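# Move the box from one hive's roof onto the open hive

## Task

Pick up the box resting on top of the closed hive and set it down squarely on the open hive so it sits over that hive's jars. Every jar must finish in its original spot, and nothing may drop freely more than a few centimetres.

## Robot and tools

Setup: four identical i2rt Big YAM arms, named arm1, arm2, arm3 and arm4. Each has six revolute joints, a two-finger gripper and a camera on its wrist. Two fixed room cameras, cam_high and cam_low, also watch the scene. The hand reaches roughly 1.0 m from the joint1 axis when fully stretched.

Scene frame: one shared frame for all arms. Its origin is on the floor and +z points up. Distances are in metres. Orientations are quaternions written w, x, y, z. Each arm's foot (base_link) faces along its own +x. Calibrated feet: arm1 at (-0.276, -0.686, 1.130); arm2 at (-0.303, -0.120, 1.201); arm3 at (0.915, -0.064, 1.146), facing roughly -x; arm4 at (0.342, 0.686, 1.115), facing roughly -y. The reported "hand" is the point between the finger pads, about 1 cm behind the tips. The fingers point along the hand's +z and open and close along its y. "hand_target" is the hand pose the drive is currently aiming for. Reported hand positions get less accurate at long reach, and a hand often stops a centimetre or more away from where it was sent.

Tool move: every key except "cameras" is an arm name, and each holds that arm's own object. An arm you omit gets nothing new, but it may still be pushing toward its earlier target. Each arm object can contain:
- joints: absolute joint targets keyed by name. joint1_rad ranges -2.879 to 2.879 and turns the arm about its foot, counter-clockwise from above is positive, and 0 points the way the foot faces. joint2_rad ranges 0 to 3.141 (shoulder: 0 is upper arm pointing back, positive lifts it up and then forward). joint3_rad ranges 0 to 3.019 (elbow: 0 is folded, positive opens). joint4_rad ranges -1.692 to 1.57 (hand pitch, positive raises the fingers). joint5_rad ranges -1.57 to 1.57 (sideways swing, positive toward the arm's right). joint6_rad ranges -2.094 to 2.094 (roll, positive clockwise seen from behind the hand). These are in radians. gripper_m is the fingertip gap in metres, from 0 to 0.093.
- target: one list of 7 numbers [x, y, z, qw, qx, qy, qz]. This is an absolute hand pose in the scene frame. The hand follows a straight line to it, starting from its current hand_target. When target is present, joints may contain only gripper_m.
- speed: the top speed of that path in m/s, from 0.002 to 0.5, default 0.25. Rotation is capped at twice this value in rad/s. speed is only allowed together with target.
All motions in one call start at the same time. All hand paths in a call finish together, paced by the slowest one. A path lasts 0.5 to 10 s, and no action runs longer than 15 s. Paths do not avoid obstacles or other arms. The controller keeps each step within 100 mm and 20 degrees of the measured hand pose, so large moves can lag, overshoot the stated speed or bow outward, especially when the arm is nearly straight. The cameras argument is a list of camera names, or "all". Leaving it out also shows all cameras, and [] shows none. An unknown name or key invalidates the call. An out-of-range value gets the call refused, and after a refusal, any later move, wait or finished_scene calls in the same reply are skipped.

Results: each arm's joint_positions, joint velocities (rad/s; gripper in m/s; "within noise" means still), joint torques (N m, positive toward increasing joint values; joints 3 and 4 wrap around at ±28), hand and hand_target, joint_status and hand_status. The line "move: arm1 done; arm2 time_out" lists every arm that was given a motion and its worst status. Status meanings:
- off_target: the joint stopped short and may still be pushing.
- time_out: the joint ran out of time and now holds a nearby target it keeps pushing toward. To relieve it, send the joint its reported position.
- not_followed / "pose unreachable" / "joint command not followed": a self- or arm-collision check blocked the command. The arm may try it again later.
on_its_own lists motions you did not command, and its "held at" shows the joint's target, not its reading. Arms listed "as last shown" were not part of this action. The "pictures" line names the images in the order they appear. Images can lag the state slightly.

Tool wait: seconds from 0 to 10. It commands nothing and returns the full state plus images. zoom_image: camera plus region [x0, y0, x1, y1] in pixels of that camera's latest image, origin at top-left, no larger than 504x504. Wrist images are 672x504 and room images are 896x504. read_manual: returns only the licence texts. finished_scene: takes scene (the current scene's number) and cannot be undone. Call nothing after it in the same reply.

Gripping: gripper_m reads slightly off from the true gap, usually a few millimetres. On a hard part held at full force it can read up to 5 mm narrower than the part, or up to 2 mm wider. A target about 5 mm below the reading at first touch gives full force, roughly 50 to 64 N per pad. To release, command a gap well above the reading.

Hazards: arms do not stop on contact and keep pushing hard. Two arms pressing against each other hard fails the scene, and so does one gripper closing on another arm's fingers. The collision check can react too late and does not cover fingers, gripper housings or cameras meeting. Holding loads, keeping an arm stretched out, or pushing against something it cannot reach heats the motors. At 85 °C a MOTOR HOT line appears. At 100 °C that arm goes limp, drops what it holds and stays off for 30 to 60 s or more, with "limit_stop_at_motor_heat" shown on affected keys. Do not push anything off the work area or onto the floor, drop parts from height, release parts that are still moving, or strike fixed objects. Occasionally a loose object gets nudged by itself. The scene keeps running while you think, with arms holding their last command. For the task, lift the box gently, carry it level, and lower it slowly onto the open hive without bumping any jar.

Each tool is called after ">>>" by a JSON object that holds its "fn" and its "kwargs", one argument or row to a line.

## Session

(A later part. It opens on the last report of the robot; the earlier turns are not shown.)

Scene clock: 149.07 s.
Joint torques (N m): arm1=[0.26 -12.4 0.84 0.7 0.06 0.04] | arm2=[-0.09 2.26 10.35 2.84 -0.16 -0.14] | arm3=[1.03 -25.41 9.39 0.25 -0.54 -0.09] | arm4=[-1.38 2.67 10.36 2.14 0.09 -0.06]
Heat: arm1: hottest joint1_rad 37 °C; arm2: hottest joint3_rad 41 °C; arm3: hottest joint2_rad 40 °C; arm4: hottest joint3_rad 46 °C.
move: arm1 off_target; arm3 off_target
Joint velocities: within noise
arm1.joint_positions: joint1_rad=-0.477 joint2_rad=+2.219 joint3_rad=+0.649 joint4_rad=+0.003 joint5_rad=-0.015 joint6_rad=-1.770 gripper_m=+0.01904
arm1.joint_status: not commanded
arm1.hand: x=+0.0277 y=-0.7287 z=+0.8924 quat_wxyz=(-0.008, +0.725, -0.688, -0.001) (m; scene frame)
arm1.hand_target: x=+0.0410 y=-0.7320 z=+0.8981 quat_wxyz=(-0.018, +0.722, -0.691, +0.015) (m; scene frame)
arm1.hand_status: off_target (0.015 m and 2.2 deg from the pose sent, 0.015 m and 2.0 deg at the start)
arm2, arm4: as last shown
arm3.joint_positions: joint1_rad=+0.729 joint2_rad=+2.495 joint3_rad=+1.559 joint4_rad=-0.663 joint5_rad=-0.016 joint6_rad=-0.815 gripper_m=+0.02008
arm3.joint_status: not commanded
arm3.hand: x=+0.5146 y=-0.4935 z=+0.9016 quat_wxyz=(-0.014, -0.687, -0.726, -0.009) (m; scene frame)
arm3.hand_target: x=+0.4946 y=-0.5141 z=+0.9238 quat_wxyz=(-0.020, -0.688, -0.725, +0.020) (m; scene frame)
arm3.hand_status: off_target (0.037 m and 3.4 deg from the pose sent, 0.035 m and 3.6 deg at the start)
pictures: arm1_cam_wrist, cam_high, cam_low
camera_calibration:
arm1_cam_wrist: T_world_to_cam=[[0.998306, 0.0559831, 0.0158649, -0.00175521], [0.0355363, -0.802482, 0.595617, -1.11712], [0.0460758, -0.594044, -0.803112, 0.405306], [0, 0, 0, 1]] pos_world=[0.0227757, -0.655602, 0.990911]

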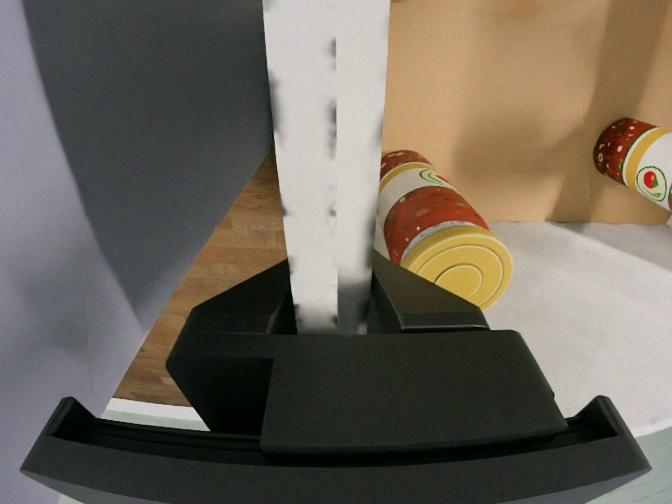

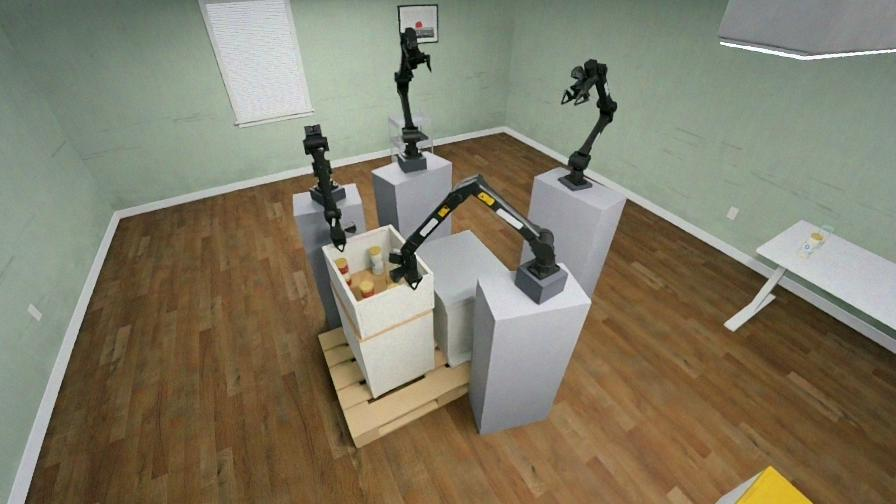

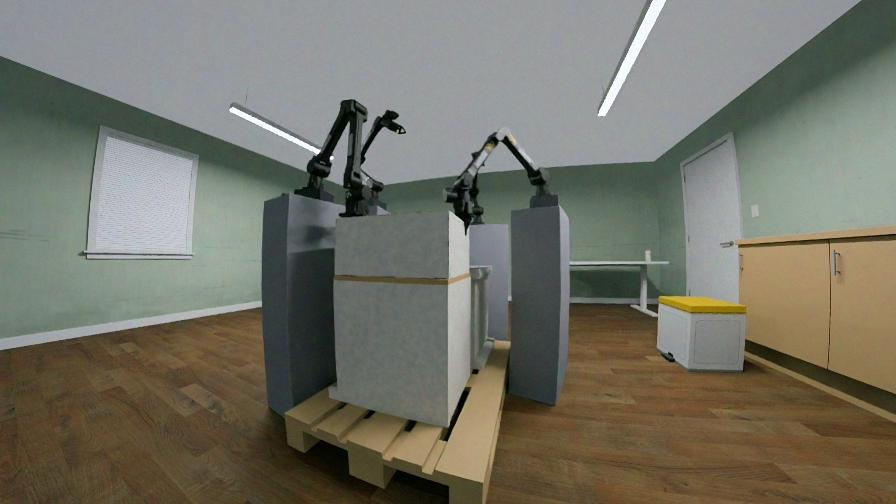

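>>> {"fn": "move", "kwargs": {
  "arm1": {"target":[0.041,-0.728,0.895,-0.018,0.719,-0.695,0.015],"speed":0.05},
  "arm3": {"target":[0.496,-0.519,0.912,0.02,0.692,0.721,-0.02],"speed":0.05},
  "cameras": []
}}

>>> {"fn": "move", "kwargs": {
  "arm1": {"target":[0.040,-0.729,0.882,-0.018,0.719,-0.695,0.015],"speed":0.05},
  "arm3": {"target":[0.500,-0.514,0.885,0.02,0.692,0.721,-0.02],"speed":0.05},
  "cameras": ["arm1_cam_wrist","arm3_cam_wrist","cam_high","cam_low"]
}}

>>> {"fn": "zoom_image", "kwargs": {
  "camera": "cam_high",
  "region": [320, 260, 440, 350]
}}

>>> {"fn": "zoom_image", "kwargs": {
  "camera": "cam_low",
  "region": [325, 235, 405, 295]
}}

>>> {"fn": "zoom_image", "kwargs": {
  "camera": "cam_low",
  "region": [415, 255, 485, 295]
}}

Scene clock: 157.57 s.
Joint torques (N m): arm1=[1.14 -11.81 0.92 0.88 0.05 0.25] | arm2=[0.03 2.55 10.39 2.86 -0.19 -0.15] | arm3=[1.67 -23.59 10.19 0.62 -0.56 0.05] | arm4=[-1.14 3.14 10.36 2.22 0.1 -0.04]
Heat: arm1: hottest joint1_rad 37 °C; arm2: hottest joint3_rad 41 °C; arm3: hottest joint2_rad 41 °C; arm4: hottest joint3_rad 46 °C.
move: arm1 off_target; arm3 off_target
Joint velocities: within noise
arm1.joint_positions: joint1_rad=-0.477 joint2_rad=+2.223 joint3_rad=+0.649 joint4_rad=+0.007 joint5_rad=-0.015 joint6_rad=-1.768 gripper_m=+0.01904
arm1.joint_status: not commanded
arm1.hand: x=+0.0274 y=-0.7287 z=+0.8914 quat_wxyz=(-0.008, +0.725, -0.689, -0.001) (m; scene frame)
arm1.hand_target: x=+0.0410 y=-0.7279 z=+0.8951 quat_wxyz=(-0.018, +0.719, -0.695, +0.015) (m; scene frame)
arm1.hand_status: off_target (0.014 m and 2.4 deg from the pose sent, 0.014 m and 2.4 deg at the start)
arm2, arm4: as last shown
arm3.joint_positions: joint1_rad=+0.729 joint2_rad=+2.499 joint3_rad=+1.564 joint4_rad=-0.661 joint5_rad=-0.016 joint6_rad=-0.811 gripper_m=+0.02007
arm3.joint_status: not commanded
arm3.hand: x=+0.5134 y=-0.4948 z=+0.9006 quat_wxyz=(-0.014, -0.689, -0.725, -0.007) (m; scene frame)
arm3.hand_target: x=+0.4967 y=-0.5181 z=+0.9132 quat_wxyz=(-0.020, -0.692, -0.721, +0.020) (m; scene frame)
arm3.hand_status: off_target (0.032 m and 3.2 deg from the pose sent, 0.033 m and 3.4 deg at the start)
pictures: none
No camera images: "cameras" was empty.

Scene clock: 158.63 s.
Joint torques (N m): arm1=[1.03 -8.18 1.87 1.96 0.05 0.21] | arm2=[-0.03 2.26 10.39 2.86 -0.16 -0.17] | arm3=[1.55 -19.72 9.91 2.35 -0.55 0.04] | arm4=[-0.79 3.19 10.29 2.18 0.08 -0.05]
Heat: arm1: hottest joint1_rad 37 °C; arm2: hottest joint3_rad 41 °C; arm3: hottest joint2_rad 41 °C; arm4: hottest joint3_rad 46 °C.
move: arm1 off_target; arm3 off_target
Joint velocities: within noise
arm1.joint_positions: joint1_rad=-0.477 joint2_rad=+2.225 joint3_rad=+0.649 joint4_rad=+0.012 joint5_rad=-0.015 joint6_rad=-1.768 gripper_m=+0.01904
arm1.joint_status: not commanded
arm1.hand: x=+0.0280 y=-0.7288 z=+0.8909 quat_wxyz=(-0.009, +0.724, -0.689, +0.000) (m; scene frame)
arm1.hand_target: x=+0.0399 y=-0.7289 z=+0.8828 quat_wxyz=(-0.018, +0.719, -0.695, +0.015) (m; scene frame)
arm1.hand_status: off_target (0.015 m and 2.2 deg from the pose sent, 0.016 m and 2.4 deg at the start)
arm2, arm4: as last shown
arm3.joint_positions: joint1_rad=+0.729 joint2_rad=+2.502 joint3_rad=+1.564 joint4_rad=-0.658 joint5_rad=-0.016 joint6_rad=-0.811 gripper_m=+0.02007
arm3.joint_status: not commanded
arm3.hand: x=+0.5136 y=-0.4946 z=+0.8988 quat_wxyz=(-0.014, -0.689, -0.725, -0.007) (m; scene frame)
arm3.hand_target: x=+0.5011 y=-0.5127 z=+0.8865 quat_wxyz=(-0.020, -0.692, -0.721, +0.020) (m; scene frame)
arm3.hand_status: off_target (0.027 m and 3.2 deg from the pose sent, 0.028 m and 3.2 deg at the start)
pictures: arm1_cam_wrist, arm3_cam_wrist, cam_high, cam_low
camera_calibration:
arm1_cam_wrist: T_world_to_cam=[[0.998386, 0.0533339, 0.0195241, -0.00719661], [0.0311953, -0.802219, 0.596214, -1.11641], [0.047461, -0.594643, -0.802588, 0.403133], [0, 0, 0, 1]] pos_world=[0.0228787, -0.655503, 0.989311]
arm3_cam_wrist: T_world_to_cam=[[-0.997715, -0.0555959, -0.0383952, 0.520174], [-0.0675625, 0.815614, 0.574639, -0.0750085], [-0.00063184, 0.575919, -0.817506, 1.14596], [0, 0, 0, 1]] pos_world=[0.514642, -0.569883, 0.999904]

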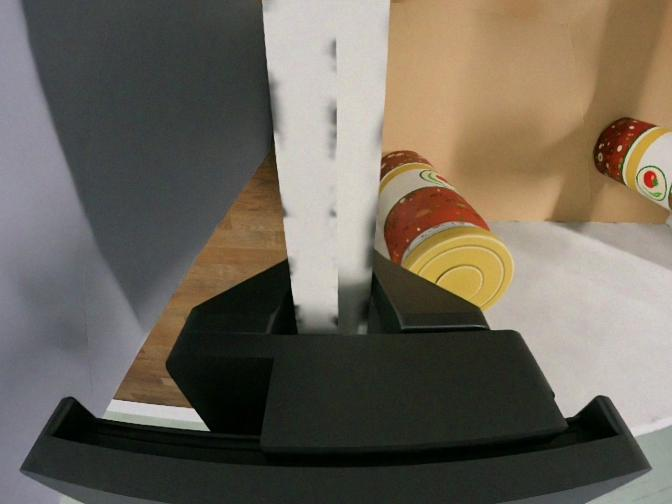

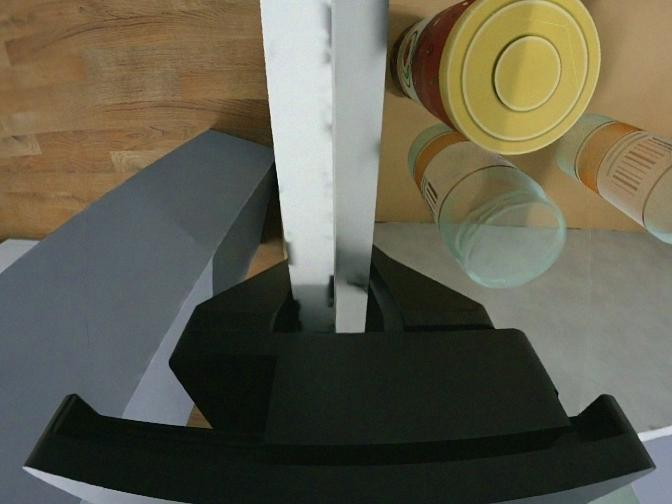

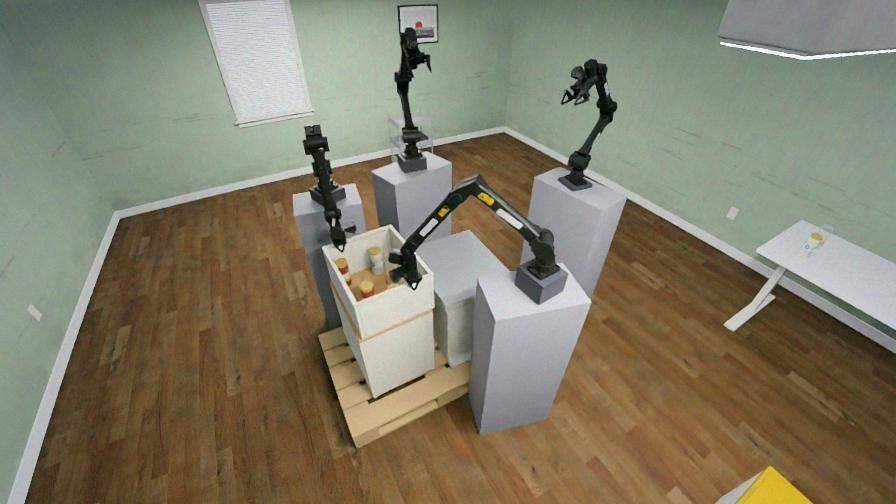

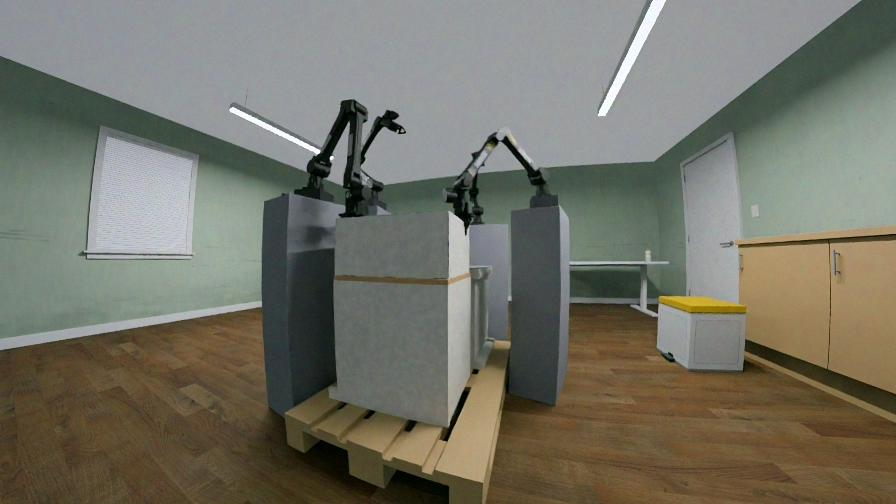

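Scaled by 4.200.

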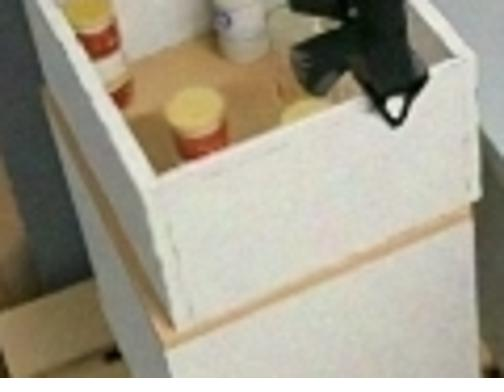

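Scaled by 6.300.

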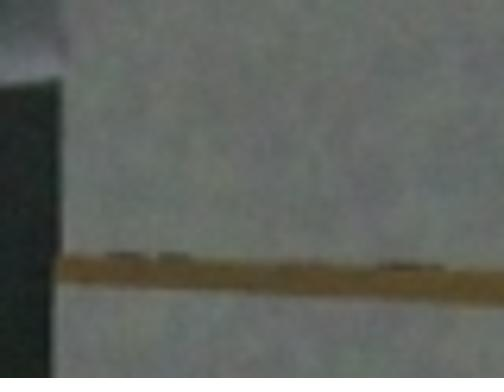

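Scaled by 7.200.

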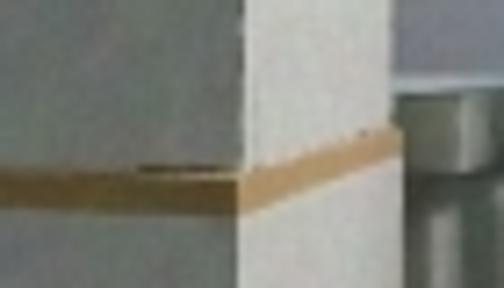

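>>> {"fn": "move", "kwargs": {
  "arm1": {"target":[0.030,-0.729,0.883,-0.012,0.722,-0.692,0.006],"speed":0.05},
  "arm3": {"target":[0.511,-0.499,0.880,0.014,0.69,0.723,-0.006],"speed":0.05},
  "cameras": []
}}

>>> {"fn": "move", "kwargs": {
  "arm1": {"joints":{"gripper_m":0.026}},
  "arm3": {"joints":{"gripper_m":0.026}},
  "cameras": ["arm1_cam_wrist","arm3_cam_wrist"]
}}

Scene clock: 162.60 s.
Joint torques (N m): arm1=[0.56 -8.41 0.98 1.44 0.03 0.08] | arm2=[-0.09 2.37 10.28 2.95 -0.17 -0.13] | arm3=[1.44 -20.19 6.82 2.37 -0.24 -0.03] | arm4=[-0.91 3.31 10.54 2.22 0.09 -0.06]
Heat: arm1: hottest joint1_rad 37 °C; arm2: hottest joint3_rad 41 °C; arm3: hottest joint2_rad 41 °C; arm4: hottest joint3_rad 46 °C.
move: arm1 done; arm3 off_target
Joint velocities: within noise
arm1.joint_positions: joint1_rad=-0.477 joint2_rad=+2.225 joint3_rad=+0.647 joint4_rad=+0.013 joint5_rad=-0.015 joint6_rad=-1.768 gripper_m=+0.01904
arm1.joint_status: not commanded
arm1.hand: x=+0.0273 y=-0.7287 z=+0.8909 quat_wxyz=(-0.009, +0.724, -0.689, +0.000) (m; scene frame)
arm1.hand_target: x=+0.0300 y=-0.7289 z=+0.8833 quat_wxyz=(-0.012, +0.722, -0.692, +0.006) (m; scene frame)
arm1.hand_status: done (0.008 m and 0.9 deg from the pose sent, 0.008 m and 0.9 deg at the start)
arm2, arm4: as last shown
arm3.joint_positions: joint1_rad=+0.729 joint2_rad=+2.502 joint3_rad=+1.561 joint4_rad=-0.653 joint5_rad=-0.011 joint6_rad=-0.811 gripper_m=+0.02007
arm3.joint_status: not commanded
arm3.hand: x=+0.5136 y=-0.4934 z=+0.8980 quat_wxyz=(-0.012, -0.689, -0.725, -0.006) (m; scene frame)
arm3.hand_target: x=+0.5115 y=-0.4983 z=+0.8807 quat_wxyz=(-0.014, -0.690, -0.723, +0.006) (m; scene frame)
arm3.hand_status: off_target (0.019 m and 1.5 deg from the pose sent, 0.020 m and 1.5 deg at the start)
pictures: none
No camera images: "cameras" was empty.

Scene clock: 163.37 s.
Joint torques (N m): arm1=[0.67 -9.05 0.95 0.65 -0.01 0.07] | arm2=[-0.32 2.37 10.35 2.86 -0.17 -0.16] | arm3=[1.61 -22.18 6.68 0.83 -0.01 -0.03] | arm4=[-1.08 3.08 10.35 2.26 0.07 -0.06]
Heat: arm1: hottest joint1_rad 37 °C; arm2: hottest joint3_rad 41 °C; arm3: hottest joint2_rad 41 °C; arm4: hottest joint3_rad 46 °C.
move: arm1 done; arm3 done
Joint velocities: within noise
arm1.joint_positions: joint1_rad=-0.477 joint2_rad=+2.232 joint3_rad=+0.647 joint4_rad=+0.033 joint5_rad=-0.014 joint6_rad=-1.766 gripper_m=+0.02594
arm1.joint_status: all done
arm1.hand: x=+0.0291 y=-0.7292 z=+0.8888 quat_wxyz=(-0.012, +0.724, -0.690, +0.005) (m; scene frame)
arm1.hand_target: x=+0.0298 y=-0.7289 z=+0.8833 quat_wxyz=(-0.012, +0.722, -0.692, +0.006) (m; scene frame)
arm1.hand_status: not commanded
arm2, arm4: as last shown
arm3.joint_positions: joint1_rad=+0.729 joint2_rad=+2.523 joint3_rad=+1.561 joint4_rad=-0.615 joint5_rad=-0.016 joint6_rad=-0.811 gripper_m=+0.02591
arm3.joint_status: all done
arm3.hand: x=+0.5133 y=-0.4951 z=+0.8861 quat_wxyz=(-0.014, -0.689, -0.725, +0.002) (m; scene frame)
arm3.hand_target: x=+0.5115 y=-0.4984 z=+0.8808 quat_wxyz=(-0.014, -0.690, -0.723, +0.006) (m; scene frame)
arm3.hand_status: not commanded
pictures: arm1_cam_wrist, arm3_cam_wrist
camera_calibration:
arm1_cam_wrist: T_world_to_cam=[[0.99819, 0.051837, 0.0304985, -0.019072], [0.0232854, -0.800637, 0.598697, -1.1163], [0.0554529, -0.596903, -0.800394, 0.39731], [0, 0, 0, 1]] pos_world=[0.0229991, -0.655608, 0.986913]
arm3_cam_wrist: T_world_to_cam=[[-0.998127, -0.055802, -0.0250784, 0.507711], [-0.0602068, 0.823192, 0.564562, -0.0583444], [-0.0108593, 0.565014, -0.82501, 1.14233], [0, 0, 0, 1]] pos_world=[0.515652, -0.569073, 0.988105]

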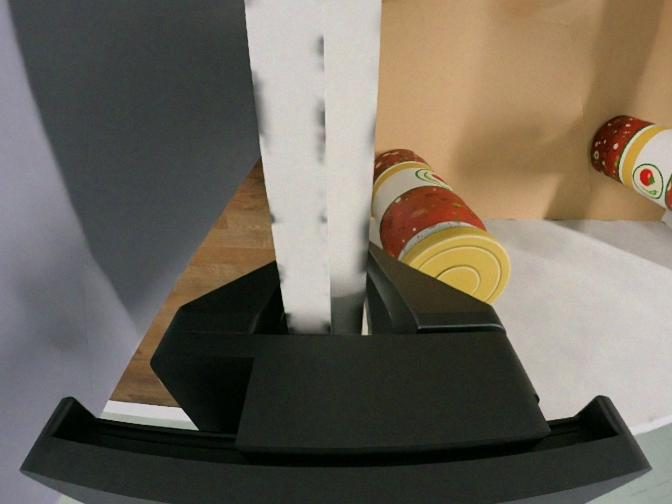

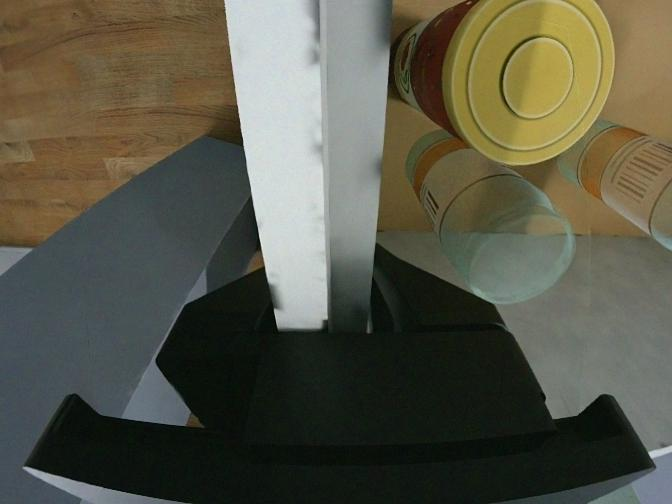

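>>> {"fn": "move", "kwargs": {
  "arm1": {"joints":{"gripper_m":0.05}},
  "arm3": {"joints":{"gripper_m":0.05}},
  "cameras": ["arm1_cam_wrist","arm3_cam_wrist"]
}}

>>> {"fn": "move", "kwargs": {
  "arm1": {"target":[0.027,-0.729,1.06,-0.012,0.722,-0.692,0.006],"speed":0.2},
  "arm3": {"target":[0.5135,-0.497,1.06,0.014,0.69,0.723,-0.006],"speed":0.2}
}}

>>> {"fn": "zoom_image", "kwargs": {
  "camera": "cam_low",
  "region": [325, 235, 485, 295]
}}

>>> {"fn": "zoom_image", "kwargs": {
  "camera": "cam_high",
  "region": [310, 210, 450, 350]
}}

>>> {"fn": "zoom_image", "kwargs": {
  "camera": "arm2_cam_wrist",
  "region": [400, 120, 640, 360]
}}

>>> {"fn": "zoom_image", "kwargs": {
  "camera": "arm4_cam_wrist",
  "region": [280, 20, 520, 160]
}}

Scene clock: 166.03 s.
Joint torques (N m): arm1=[0.62 -9.05 0.96 0.65 0 0.06] | arm2=[-0.21 2.32 10.37 2.85 -0.19 -0.14] | arm3=[1.49 -22.18 6.68 0.84 -0.01 -0.03] | arm4=[-1.32 3.08 10.4 2.18 0.06 0]
Heat: arm1: hottest joint1_rad 37 °C; arm2: hottest joint3_rad 41 °C; arm3: hottest joint2_rad 41 °C; arm4: hottest joint3_rad 46 °C.
move: arm1 done; arm3 done
Joint velocities: within noise
arm1.joint_positions: joint1_rad=-0.477 joint2_rad=+2.232 joint3_rad=+0.647 joint4_rad=+0.033 joint5_rad=-0.014 joint6_rad=-1.766 gripper_m=+0.04984
arm1.joint_status: all done
arm1.hand: x=+0.0291 y=-0.7292 z=+0.8888 quat_wxyz=(-0.012, +0.724, -0.690, +0.005) (m; scene frame)
arm1.hand_target: x=+0.0298 y=-0.7289 z=+0.8833 quat_wxyz=(-0.012, +0.722, -0.692, +0.006) (m; scene frame)
arm1.hand_status: not commanded
arm2, arm4: as last shown
arm3.joint_positions: joint1_rad=+0.729 joint2_rad=+2.523 joint3_rad=+1.561 joint4_rad=-0.615 joint5_rad=-0.016 joint6_rad=-0.811 gripper_m=+0.04982
arm3.joint_status: all done
arm3.hand: x=+0.5133 y=-0.4951 z=+0.8861 quat_wxyz=(-0.014, -0.689, -0.725, +0.002) (m; scene frame)
arm3.hand_target: x=+0.5115 y=-0.4984 z=+0.8808 quat_wxyz=(-0.014, -0.690, -0.723, +0.006) (m; scene frame)
arm3.hand_status: not commanded
pictures: arm1_cam_wrist, arm3_cam_wrist
camera_calibration:
arm1_cam_wrist: T_world_to_cam=[[0.998208, 0.0514752, 0.0305101, -0.0193205], [0.0229891, -0.800655, 0.598685, -1.11629], [0.0552455, -0.596911, -0.800403, 0.397319], [0, 0, 0, 1]] pos_world=[0.0229984, -0.655608, 0.986913]
arm3_cam_wrist: T_world_to_cam=[[-0.998127, -0.055802, -0.0250784, 0.507711], [-0.0602068, 0.823192, 0.564562, -0.0583444], [-0.0108593, 0.565014, -0.82501, 1.14233], [0, 0, 0, 1]] pos_world=[0.515652, -0.569073, 0.988105]

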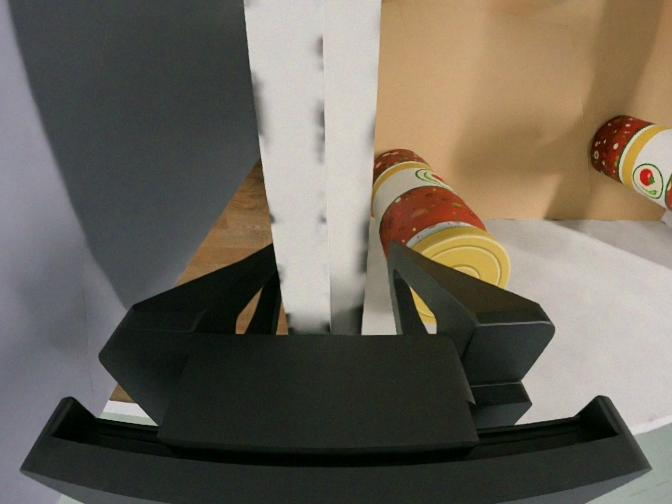

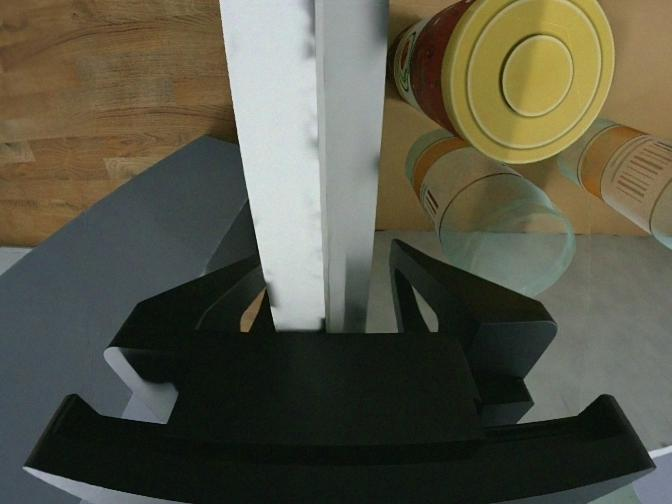

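Scene clock: 167.80 s.
Joint torques (N m): arm1=[0.44 -9.23 5.22 -0.28 0 0.05] | arm2=[-0.09 2.43 10.33 2.85 -0.15 -0.14] | arm3=[1.85 -24.35 7.5 0.14 -0.07 0.02] | arm4=[-0.79 3.66 10.62 2.17 0.04 -0.02]
Heat: arm1: hottest joint1_rad 37 °C; arm2: hottest joint3_rad 41 °C; arm3: hottest joint2_rad 41 °C; arm4: hottest joint3_rad 46 °C.
move: arm1 done; arm3 off_target
Joint velocities: within noise
arm1.joint_positions: joint1_rad=-0.477 joint2_rad=+1.633 joint3_rad=+0.570 joint4_rad=-0.503 joint5_rad=-0.014 joint6_rad=-1.766 gripper_m=+0.04991
arm1.joint_status: not commanded
arm1.hand: x=+0.0213 y=-0.7280 z=+1.0535 quat_wxyz=(-0.008, +0.724, -0.690, -0.001) (m; scene frame)
arm1.hand_target: x=+0.0269 y=-0.7289 z=+1.0599 quat_wxyz=(-0.012, +0.722, -0.692, +0.006) (m; scene frame)
arm1.hand_status: done (0.009 m and 0.9 deg from the pose sent, 0.171 m and 0.3 deg at the start)
arm2, arm4: as last shown
arm3.joint_positions: joint1_rad=+0.729 joint2_rad=+2.211 joint3_rad=+1.487 joint4_rad=-0.866 joint5_rad=-0.015 joint6_rad=-0.811 gripper_m=+0.04991
arm3.joint_status: not commanded
arm3.hand: x=+0.5145 y=-0.4907 z=+1.0456 quat_wxyz=(-0.014, -0.689, -0.725, -0.004) (m; scene frame)
arm3.hand_target: x=+0.5135 y=-0.4969 z=+1.0599 quat_wxyz=(-0.014, -0.690, -0.723, +0.006) (m; scene frame)
arm3.hand_status: off_target (0.016 m and 1.1 deg from the pose sent, 0.174 m and 0.5 deg at the start)
pictures: arm1_cam_wrist, arm2_cam_wrist, arm3_cam_wrist, arm4_cam_wrist, cam_high, cam_low
camera_calibration:
arm1_cam_wrist: T_world_to_cam=[[0.998539, 0.0513966, 0.0167084, -0.00214566], [0.0312906, -0.801884, 0.59666, -1.21268], [0.0440645, -0.595265, -0.80232, 0.53373], [0, 0, 0, 1]] pos_world=[0.0165693, -0.654604, 1.15181]
arm2_cam_wrist: T_world_to_cam=[[-0.130009, -0.970136, -0.204779, 0.21827], [-0.928809, 0.191442, -0.317275, 0.519808], [0.347003, 0.148951, -0.92596, 1.7786], [0, 0, 0, 1]] pos_world=[-0.106001, -0.152687, 1.85653]
arm3_cam_wrist: T_world_to_cam=[[-0.997918, -0.055646, -0.0325923, 0.520883], [-0.0642827, 0.818026, 0.571577, -0.159769], [-0.00514464, 0.572482, -0.819901, 1.26687], [0, 0, 0, 1]] pos_world=[0.516046, -0.56558, 1.147]
arm4_cam_wrist: T_world_to_cam=[[-0.972309, 0.066865, -0.223927, 0.702497], [0.137712, 0.93809, -0.317841, 0.045078], [0.188811, -0.339878, -0.921322, 1.7027], [0, 0, 0, 1]] pos_world=[0.355348, 0.489449, 1.74037]

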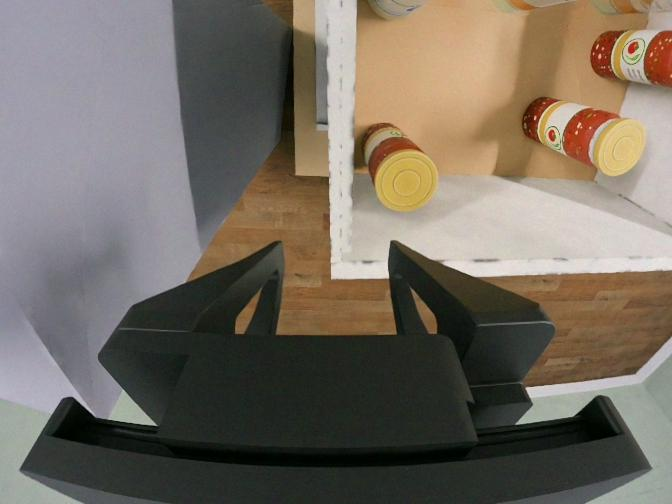

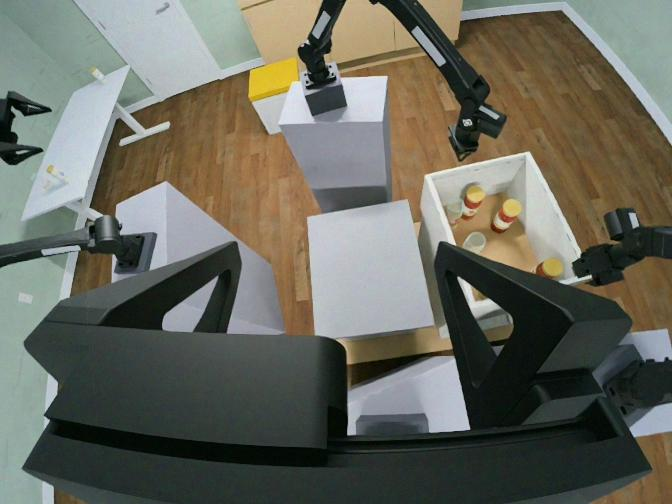

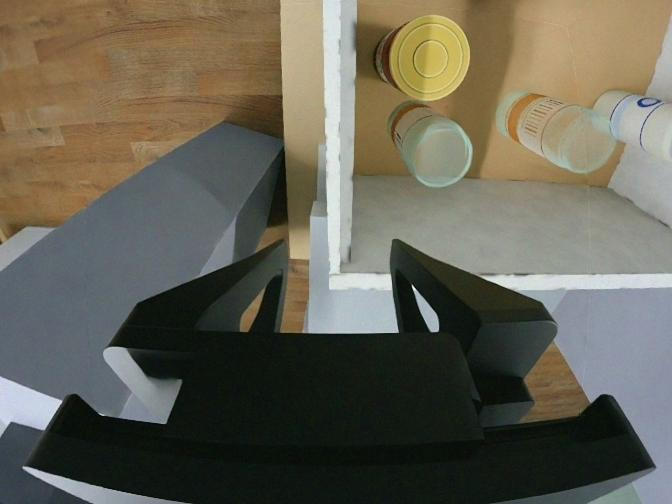

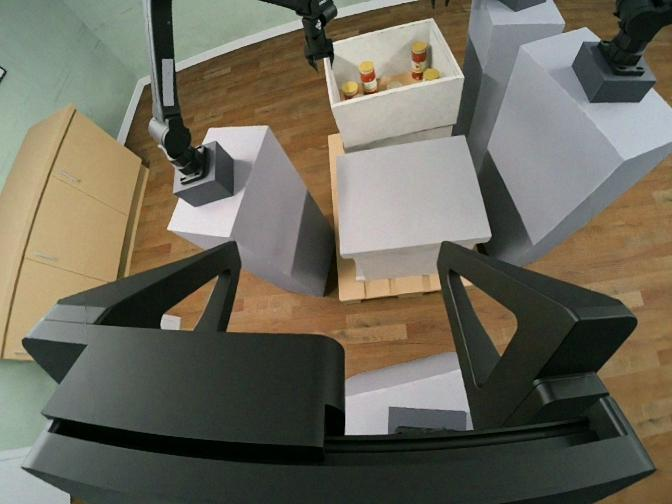

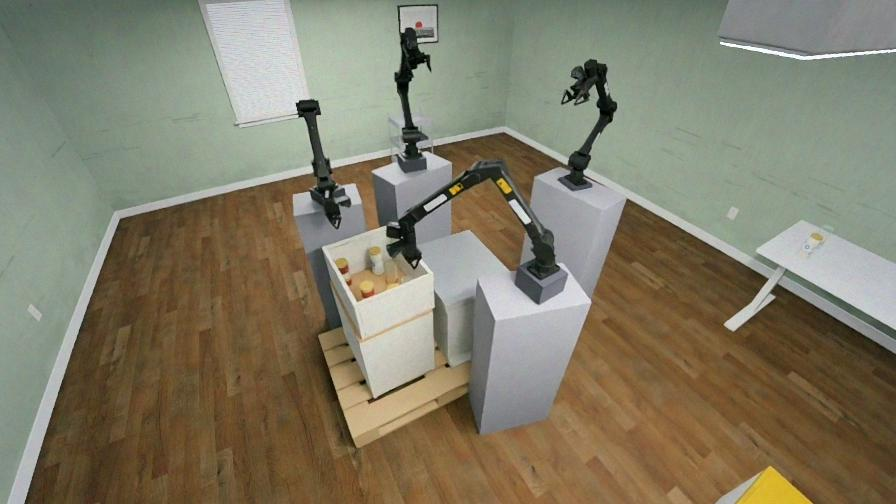

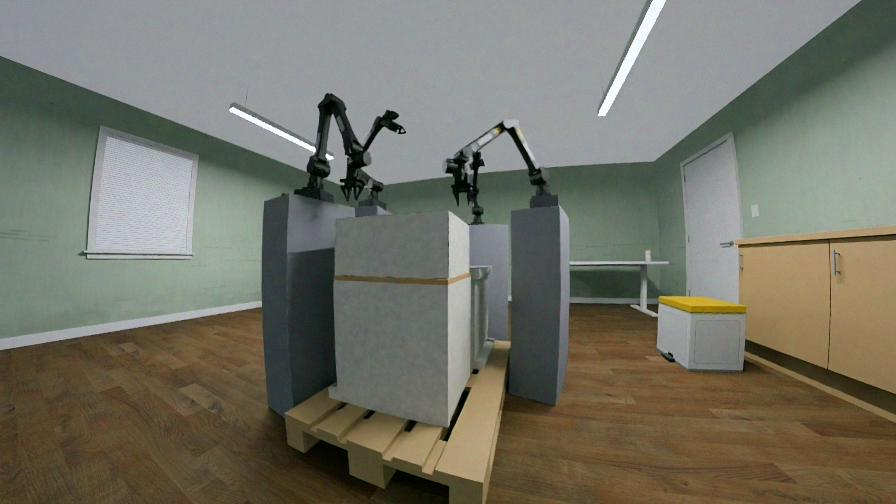

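Scaled by 3.150.

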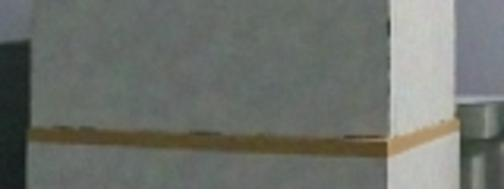

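Scaled by 3.600.

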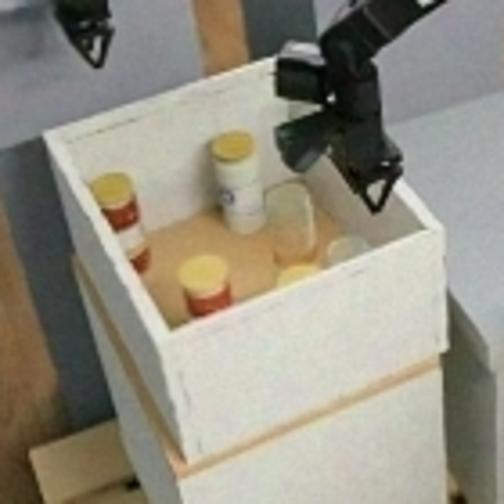

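Scaled by 2.100 from the camera's 672x504 image, which has a finer 960x720 frame.

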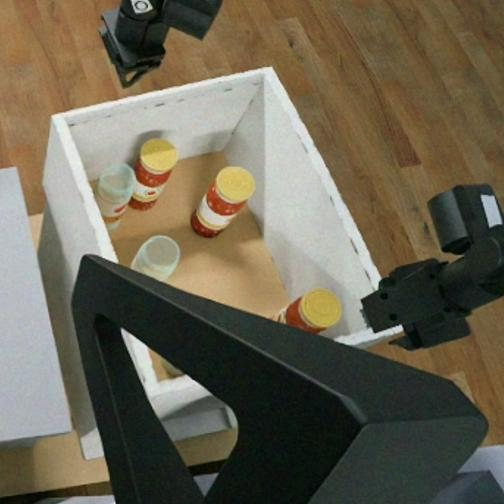

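Scaled by 2.100 from the camera's 672x504 image, which has a finer 960x720 frame.

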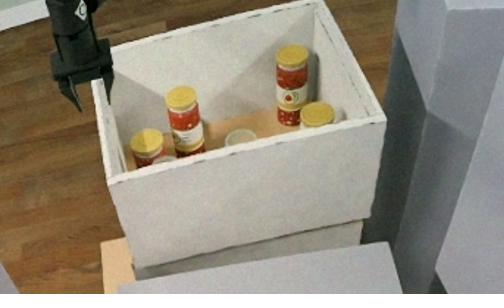

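>>> {"fn": "zoom_image", "kwargs": {
  "camera": "arm4_cam_wrist",
  "region": [320, 100, 480, 180]
}}

>>> {"fn": "zoom_image", "kwargs": {
  "camera": "arm2_cam_wrist",
  "region": [415, 180, 545, 350]
}}

>>> {"fn": "zoom_image", "kwargs": {
  "camera": "cam_high",
  "region": [325, 265, 385, 350]
}}

>>> {"fn": "zoom_image", "kwargs": {
  "camera": "cam_high",
  "region": [350, 280, 450, 350]
}}

Scaled by 3.150 from the camera's 672x504 image, which has a finer 960x720 frame.

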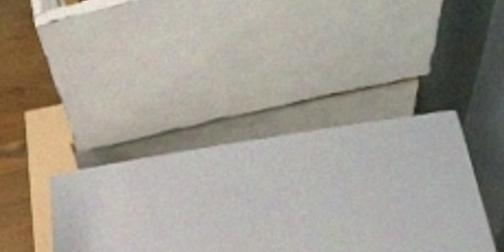

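Scaled by 2.965 from the camera's 672x504 image, which has a finer 960x720 frame.

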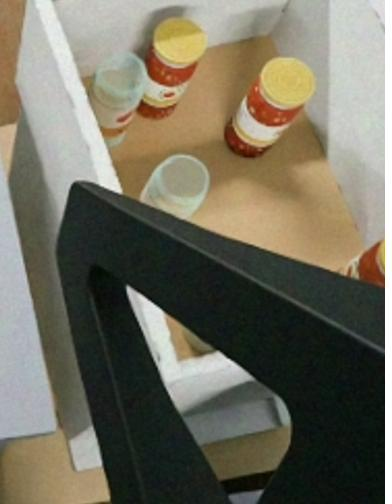

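Scaled by 5.929.

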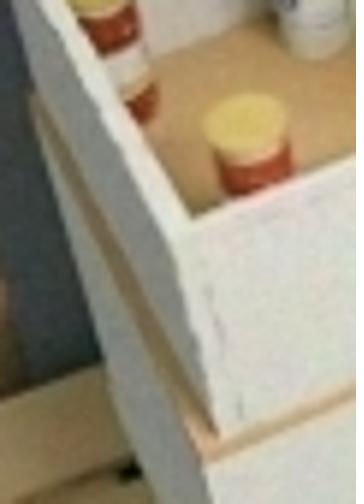

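Scaled by 5.040.

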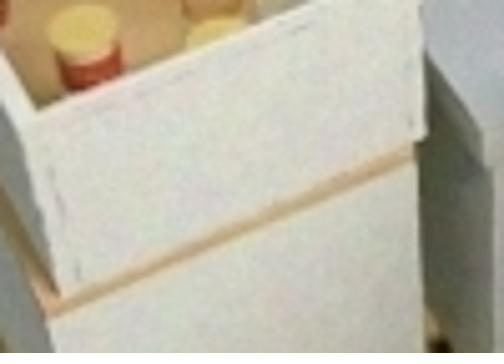

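>>> {"fn": "move", "kwargs": {
  "arm1": {"target":[0.028,-0.729,0.885,-0.012,0.722,-0.692,0.006],"speed":0.15},
  "arm3": {"target":[0.517,-0.498,0.884,0.014,0.69,0.723,-0.006],"speed":0.15},
  "cameras": []
}}

>>> {"fn": "move", "kwargs": {
  "arm1": {"joints":{"gripper_m":0.022}},
  "arm3": {"joints":{"gripper_m":0.022}},
  "cameras": []
}}

>>> {"fn": "move", "kwargs": {
  "arm1": {"joints":{"gripper_m":0.008}},
  "arm3": {"joints":{"gripper_m":0.008}},
  "cameras": []
}}

>>> {"fn": "move", "kwargs": {
  "arm1": {"target":[0.041,-0.738,0.906,-0.018,0.714,-0.70,0.015],"speed":0.06},
  "arm3": {"target":[0.495,-0.529,0.929,0.02,0.697,0.716,-0.02],"speed":0.06},
  "cameras": ["arm1_cam_wrist","arm4_cam_wrist","cam_high","cam_low"]
}}

>>> {"fn": "zoom_image", "kwargs": {
  "camera": "cam_low",
  "region": [325, 235, 485, 295]
}}

>>> {"fn": "zoom_image", "kwargs": {
  "camera": "cam_high",
  "region": [350, 280, 450, 350]
}}

>>> {"fn": "zoom_image", "kwargs": {
  "camera": "arm4_cam_wrist",
  "region": [320, 100, 480, 180]
}}

Scene clock: 183.03 s.
Joint torques (N m): arm1=[0.5 -9.05 0.81 0.62 0 0.05] | arm2=[-0.03 2.67 10.29 2.81 -0.15 -0.14] | arm3=[1.96 -21.48 8.12 0.77 -0.07 0.04] | arm4=[-1.2 3.02 10.56 2.22 0.08 -0.02]
Heat: arm1: hottest joint1_rad 37 °C; arm2: hottest joint3_rad 41 °C; arm3: hottest joint2_rad 43 °C; arm4: hottest joint3_rad 47 °C.
move: arm1 done; arm3 off_target
Joint velocities: within noise
arm1.joint_positions: joint1_rad=-0.477 joint2_rad=+2.226 joint3_rad=+0.642 joint4_rad=+0.036 joint5_rad=-0.014 joint6_rad=-1.766 gripper_m=+0.04991
arm1.joint_status: not commanded
arm1.hand: x=+0.0287 y=-0.7291 z=+0.8905 quat_wxyz=(-0.013, +0.724, -0.690, +0.007) (m; scene frame)
arm1.hand_target: x=+0.0280 y=-0.7290 z=+0.8851 quat_wxyz=(-0.012, +0.722, -0.692, +0.006) (m; scene frame)
arm1.hand_status: done (0.006 m and 0.3 deg from the pose sent, 0.169 m and 0.9 deg at the start)
arm2.joint_positions: joint1_rad=-0.181 joint2_rad=+0.626 joint3_rad=+1.378 joint4_rad=-1.324 joint5_rad=-0.237 joint6_rad=+0.083 gripper_m=+0.09396
arm2.joint_status: not commanded
arm2.hand: x=-0.0612 y=-0.1358 z=+1.7378 quat_wxyz=(-0.483, -0.093, -0.869, -0.052) (m; scene frame)
arm2.hand_target: x=-0.0633 y=-0.1350 z=+1.7467 quat_wxyz=(-0.492, -0.091, -0.865, -0.051) (m; scene frame)
arm2.hand_status: not commanded
arm3.joint_positions: joint1_rad=+0.729 joint2_rad=+2.505 joint3_rad=+1.521 joint4_rad=-0.607 joint5_rad=-0.015 joint6_rad=-0.811 gripper_m=+0.04991
arm3.joint_status: not commanded
arm3.hand: x=+0.5224 y=-0.4856 z=+0.8874 quat_wxyz=(-0.014, -0.689, -0.725, -0.005) (m; scene frame)
arm3.hand_target: x=+0.5173 y=-0.4976 z=+0.8843 quat_wxyz=(-0.014, -0.690, -0.723, +0.006) (m; scene frame)
arm3.hand_status: off_target (0.014 m and 1.2 deg from the pose sent, 0.162 m and 1.1 deg at the start)
arm4.joint_positions: joint1_rad=+0.455 joint2_rad=+0.590 joint3_rad=+1.318 joint4_rad=-1.342 joint5_rad=+0.195 joint6_rad=+0.414 gripper_m=+0.09396
arm4.joint_status: not commanded
arm4.hand: x=+0.3805 y=+0.4520 z=+1.6238 quat_wxyz=(-0.381, -0.686, -0.563, +0.261) (m; scene frame)
arm4.hand_target: x=+0.3798 y=+0.4540 z=+1.6349 quat_wxyz=(-0.392, -0.682, -0.558, +0.265) (m; scene frame)
arm4.hand_status: not commanded
pictures: none
No camera images: "cameras" was empty.

Scene clock: 183.70 s.
Joint torques (N m): arm1=[0.62 -9.23 0.79 0.61 -0.01 0.06] | arm2=[-0.21 2.37 10.37 2.78 -0.16 -0.14] | arm3=[2.2 -21.6 7.64 0.58 -0.49 0.04] | arm4=[-0.91 3.31 10.58 2.24 0.07 0.03]
Heat: arm1: hottest joint1_rad 37 °C; arm2: hottest joint3_rad 41 °C; arm3: hottest joint2_rad 43 °C; arm4: hottest joint3_rad 47 °C.
move: arm1 done; arm3 done
Joint velocities: within noise
arm1.joint_positions: joint1_rad=-0.477 joint2_rad=+2.229 joint3_rad=+0.642 joint4_rad=+0.036 joint5_rad=-0.014 joint6_rad=-1.766 gripper_m=+0.02215
arm1.joint_status: all done
arm1.hand: x=+0.0278 y=-0.7290 z=+0.8899 quat_wxyz=(-0.012, +0.724, -0.690, +0.006) (m; scene frame)
arm1.hand_target: x=+0.0280 y=-0.7289 z=+0.8851 quat_wxyz=(-0.012, +0.722, -0.692, +0.006) (m; scene frame)
arm1.hand_status: not commanded
arm2, arm4: as last shown
arm3.joint_positions: joint1_rad=+0.727 joint2_rad=+2.505 joint3_rad=+1.527 joint4_rad=-0.600 joint5_rad=-0.006 joint6_rad=-0.811 gripper_m=+0.02217
arm3.joint_status: all done
arm3.hand: x=+0.5170 y=-0.4877 z=+0.8887 quat_wxyz=(-0.009, -0.689, -0.724, +0.002) (m; scene frame)
arm3.hand_target: x=+0.5174 y=-0.4978 z=+0.8844 quat_wxyz=(-0.014, -0.690, -0.723, +0.006) (m; scene frame)
arm3.hand_status: not commanded
pictures: none
No camera images: "cameras" was empty.

Scene clock: 184.17 s.
Joint torques (N m): arm1=[0.5 -9.29 0.85 0.59 -0.09 0.06] | arm2=[-0.03 2.49 10.3 2.86 -0.18 -0.14] | arm3=[2.2 -21.6 7.64 0.51 -0.52 0.04] | arm4=[-1.14 2.9 10.35 2.14 0.06 -0.08]
Heat: arm1: hottest joint1_rad 37 °C; arm2: hottest joint3_rad 41 °C; arm3: hottest joint2_rad 43 °C; arm4: hottest joint3_rad 47 °C.
move: arm1 off_target; arm3 off_target
Joint velocities: within noise
arm1.joint_positions: joint1_rad=-0.477 joint2_rad=+2.229 joint3_rad=+0.641 joint4_rad=+0.036 joint5_rad=-0.012 joint6_rad=-1.767 gripper_m=+0.01896
arm1.joint_status: gripper_m off_target (ended at +0.01898, target +0.00800)
arm1.hand: x=+0.0271 y=-0.7293 z=+0.8898 quat_wxyz=(-0.011, +0.724, -0.690, +0.006) (m; scene frame)
arm1.hand_target: x=+0.0279 y=-0.7289 z=+0.8851 quat_wxyz=(-0.012, +0.722, -0.692, +0.006) (m; scene frame)
arm1.hand_status: not commanded
arm2, arm4: as last shown
arm3.joint_positions: joint1_rad=+0.727 joint2_rad=+2.505 joint3_rad=+1.527 joint4_rad=-0.600 joint5_rad=-0.005 joint6_rad=-0.811 gripper_m=+0.01983
arm3.joint_status: gripper_m off_target (ended at +0.01985, target +0.00800)
arm3.hand: x=+0.5167 y=-0.4874 z=+0.8887 quat_wxyz=(-0.009, -0.690, -0.724, +0.002) (m; scene frame)
arm3.hand_target: x=+0.5173 y=-0.4977 z=+0.8844 quat_wxyz=(-0.014, -0.690, -0.723, +0.006) (m; scene frame)
arm3.hand_status: not commanded
pictures: none
No camera images: "cameras" was empty.

Scene clock: 185.70 s.
Joint torques (N m): arm1=[-0.79 -15.21 0.64 -0.43 -0.07 0.07] | arm2=[-0.03 2.26 10.39 2.85 -0.18 -0.15] | arm3=[2.67 -27.11 11.06 -0.79 -0.91 0.24] | arm4=[-0.79 2.96 10.58 2.26 0.05 -0.07]
Heat: arm1: hottest joint1_rad 37 °C; arm2: hottest joint3_rad 41 °C; arm3: hottest joint2_rad 43 °C; arm4: hottest joint3_rad 47 °C.
move: arm1 off_target; arm3 off_target
Joint velocities: within noise
arm1.joint_positions: joint1_rad=-0.479 joint2_rad=+2.227 joint3_rad=+0.645 joint4_rad=+0.012 joint5_rad=-0.012 joint6_rad=-1.767 gripper_m=+0.01896
arm1.joint_status: not commanded
arm1.hand: x=+0.0242 y=-0.7297 z=+0.8902 quat_wxyz=(-0.006, +0.723, -0.691, -0.002) (m; scene frame)
arm1.hand_target: x=+0.0405 y=-0.7379 z=+0.9052 quat_wxyz=(-0.018, +0.714, -0.700, +0.015) (m; scene frame)
arm1.hand_status: off_target (0.024 m and 2.8 deg from the pose sent, 0.023 m and 2.1 deg at the start)
arm2, arm4: as last shown
arm3.joint_positions: joint1_rad=+0.727 joint2_rad=+2.515 joint3_rad=+1.568 joint4_rad=-0.662 joint5_rad=-0.008 joint6_rad=-0.806 gripper_m=+0.01982
arm3.joint_status: not commanded
arm3.hand: x=+0.5148 y=-0.4903 z=+0.8923 quat_wxyz=(-0.010, -0.691, -0.723, -0.014) (m; scene frame)
arm3.hand_target: x=+0.4966 y=-0.5275 z=+0.9301 quat_wxyz=(-0.021, -0.697, -0.717, +0.021) (m; scene frame)
arm3.hand_status: off_target (0.057 m and 4.1 deg from the pose sent, 0.062 m and 2.7 deg at the start)
pictures: arm1_cam_wrist, arm4_cam_wrist, cam_high, cam_low
camera_calibration:
arm1_cam_wrist: T_world_to_cam=[[0.998702, 0.0494752, 0.0121293, 0.000340728], [0.0324208, -0.800998, 0.597789, -1.11712], [0.0392913, -0.59662, -0.801562, 0.400119], [0, 0, 0, 1]] pos_world=[0.0201564, -0.656106, 0.988517]
arm4_cam_wrist: T_world_to_cam=[[-0.972309, 0.066865, -0.223927, 0.702497], [0.137712, 0.93809, -0.317841, 0.045078], [0.188811, -0.339878, -0.921322, 1.7027], [0, 0, 0, 1]] pos_world=[0.355348, 0.489449, 1.74037]

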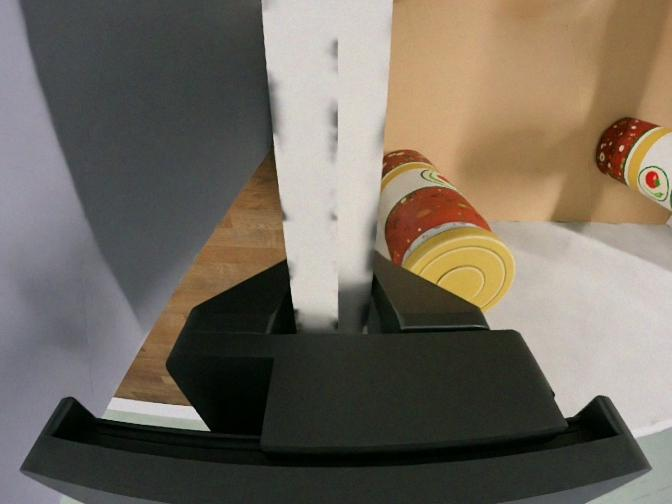

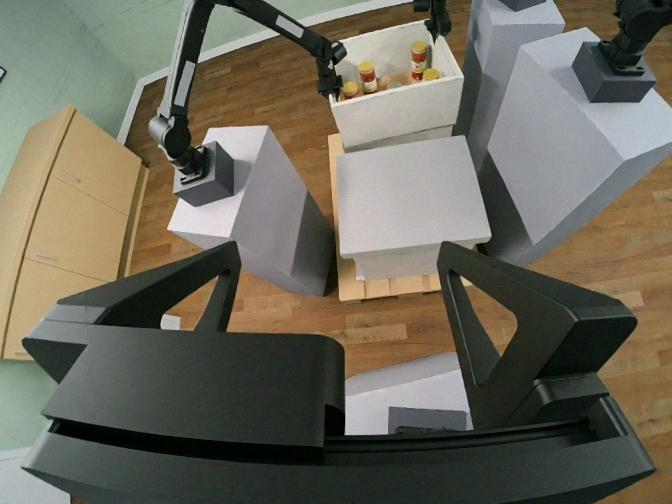

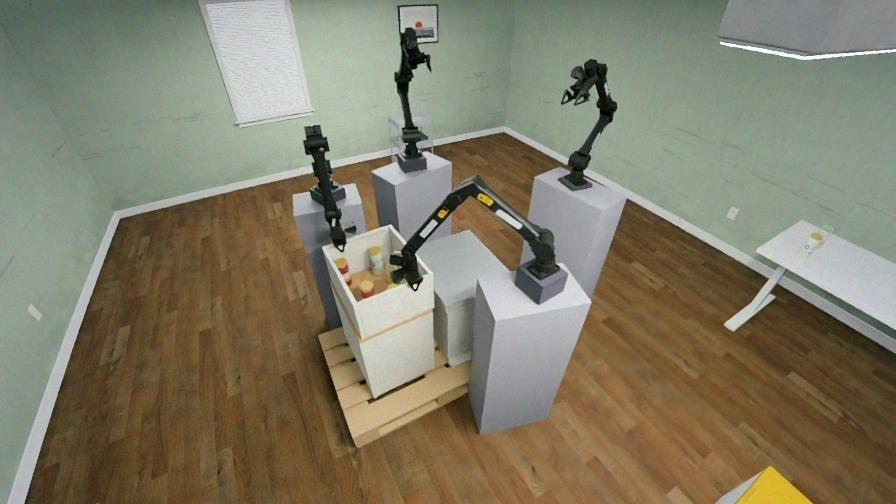

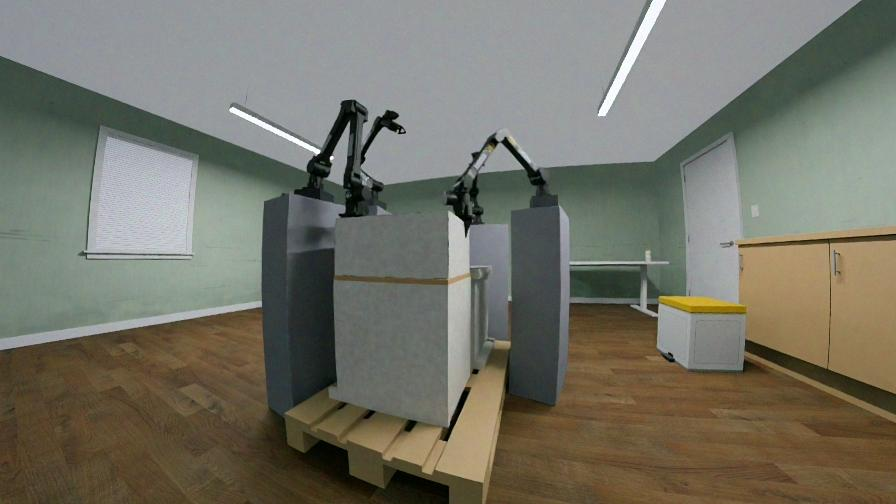

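Scaled by 3.150.

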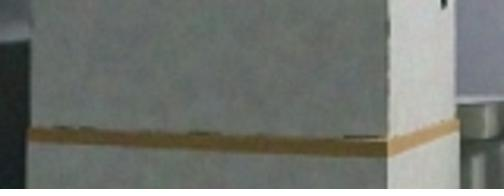

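Scaled by 5.040.

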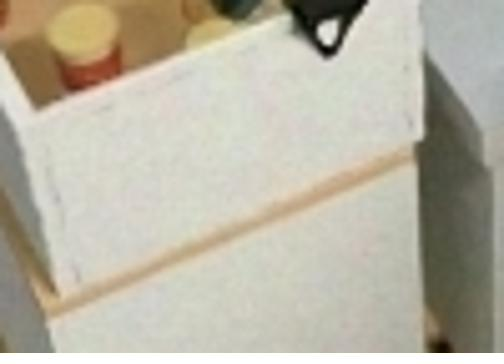

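Scaled by 3.150 from the camera's 672x504 image, which has a finer 960x720 frame.

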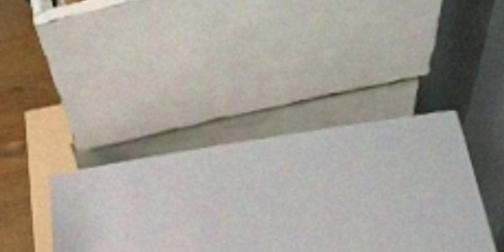

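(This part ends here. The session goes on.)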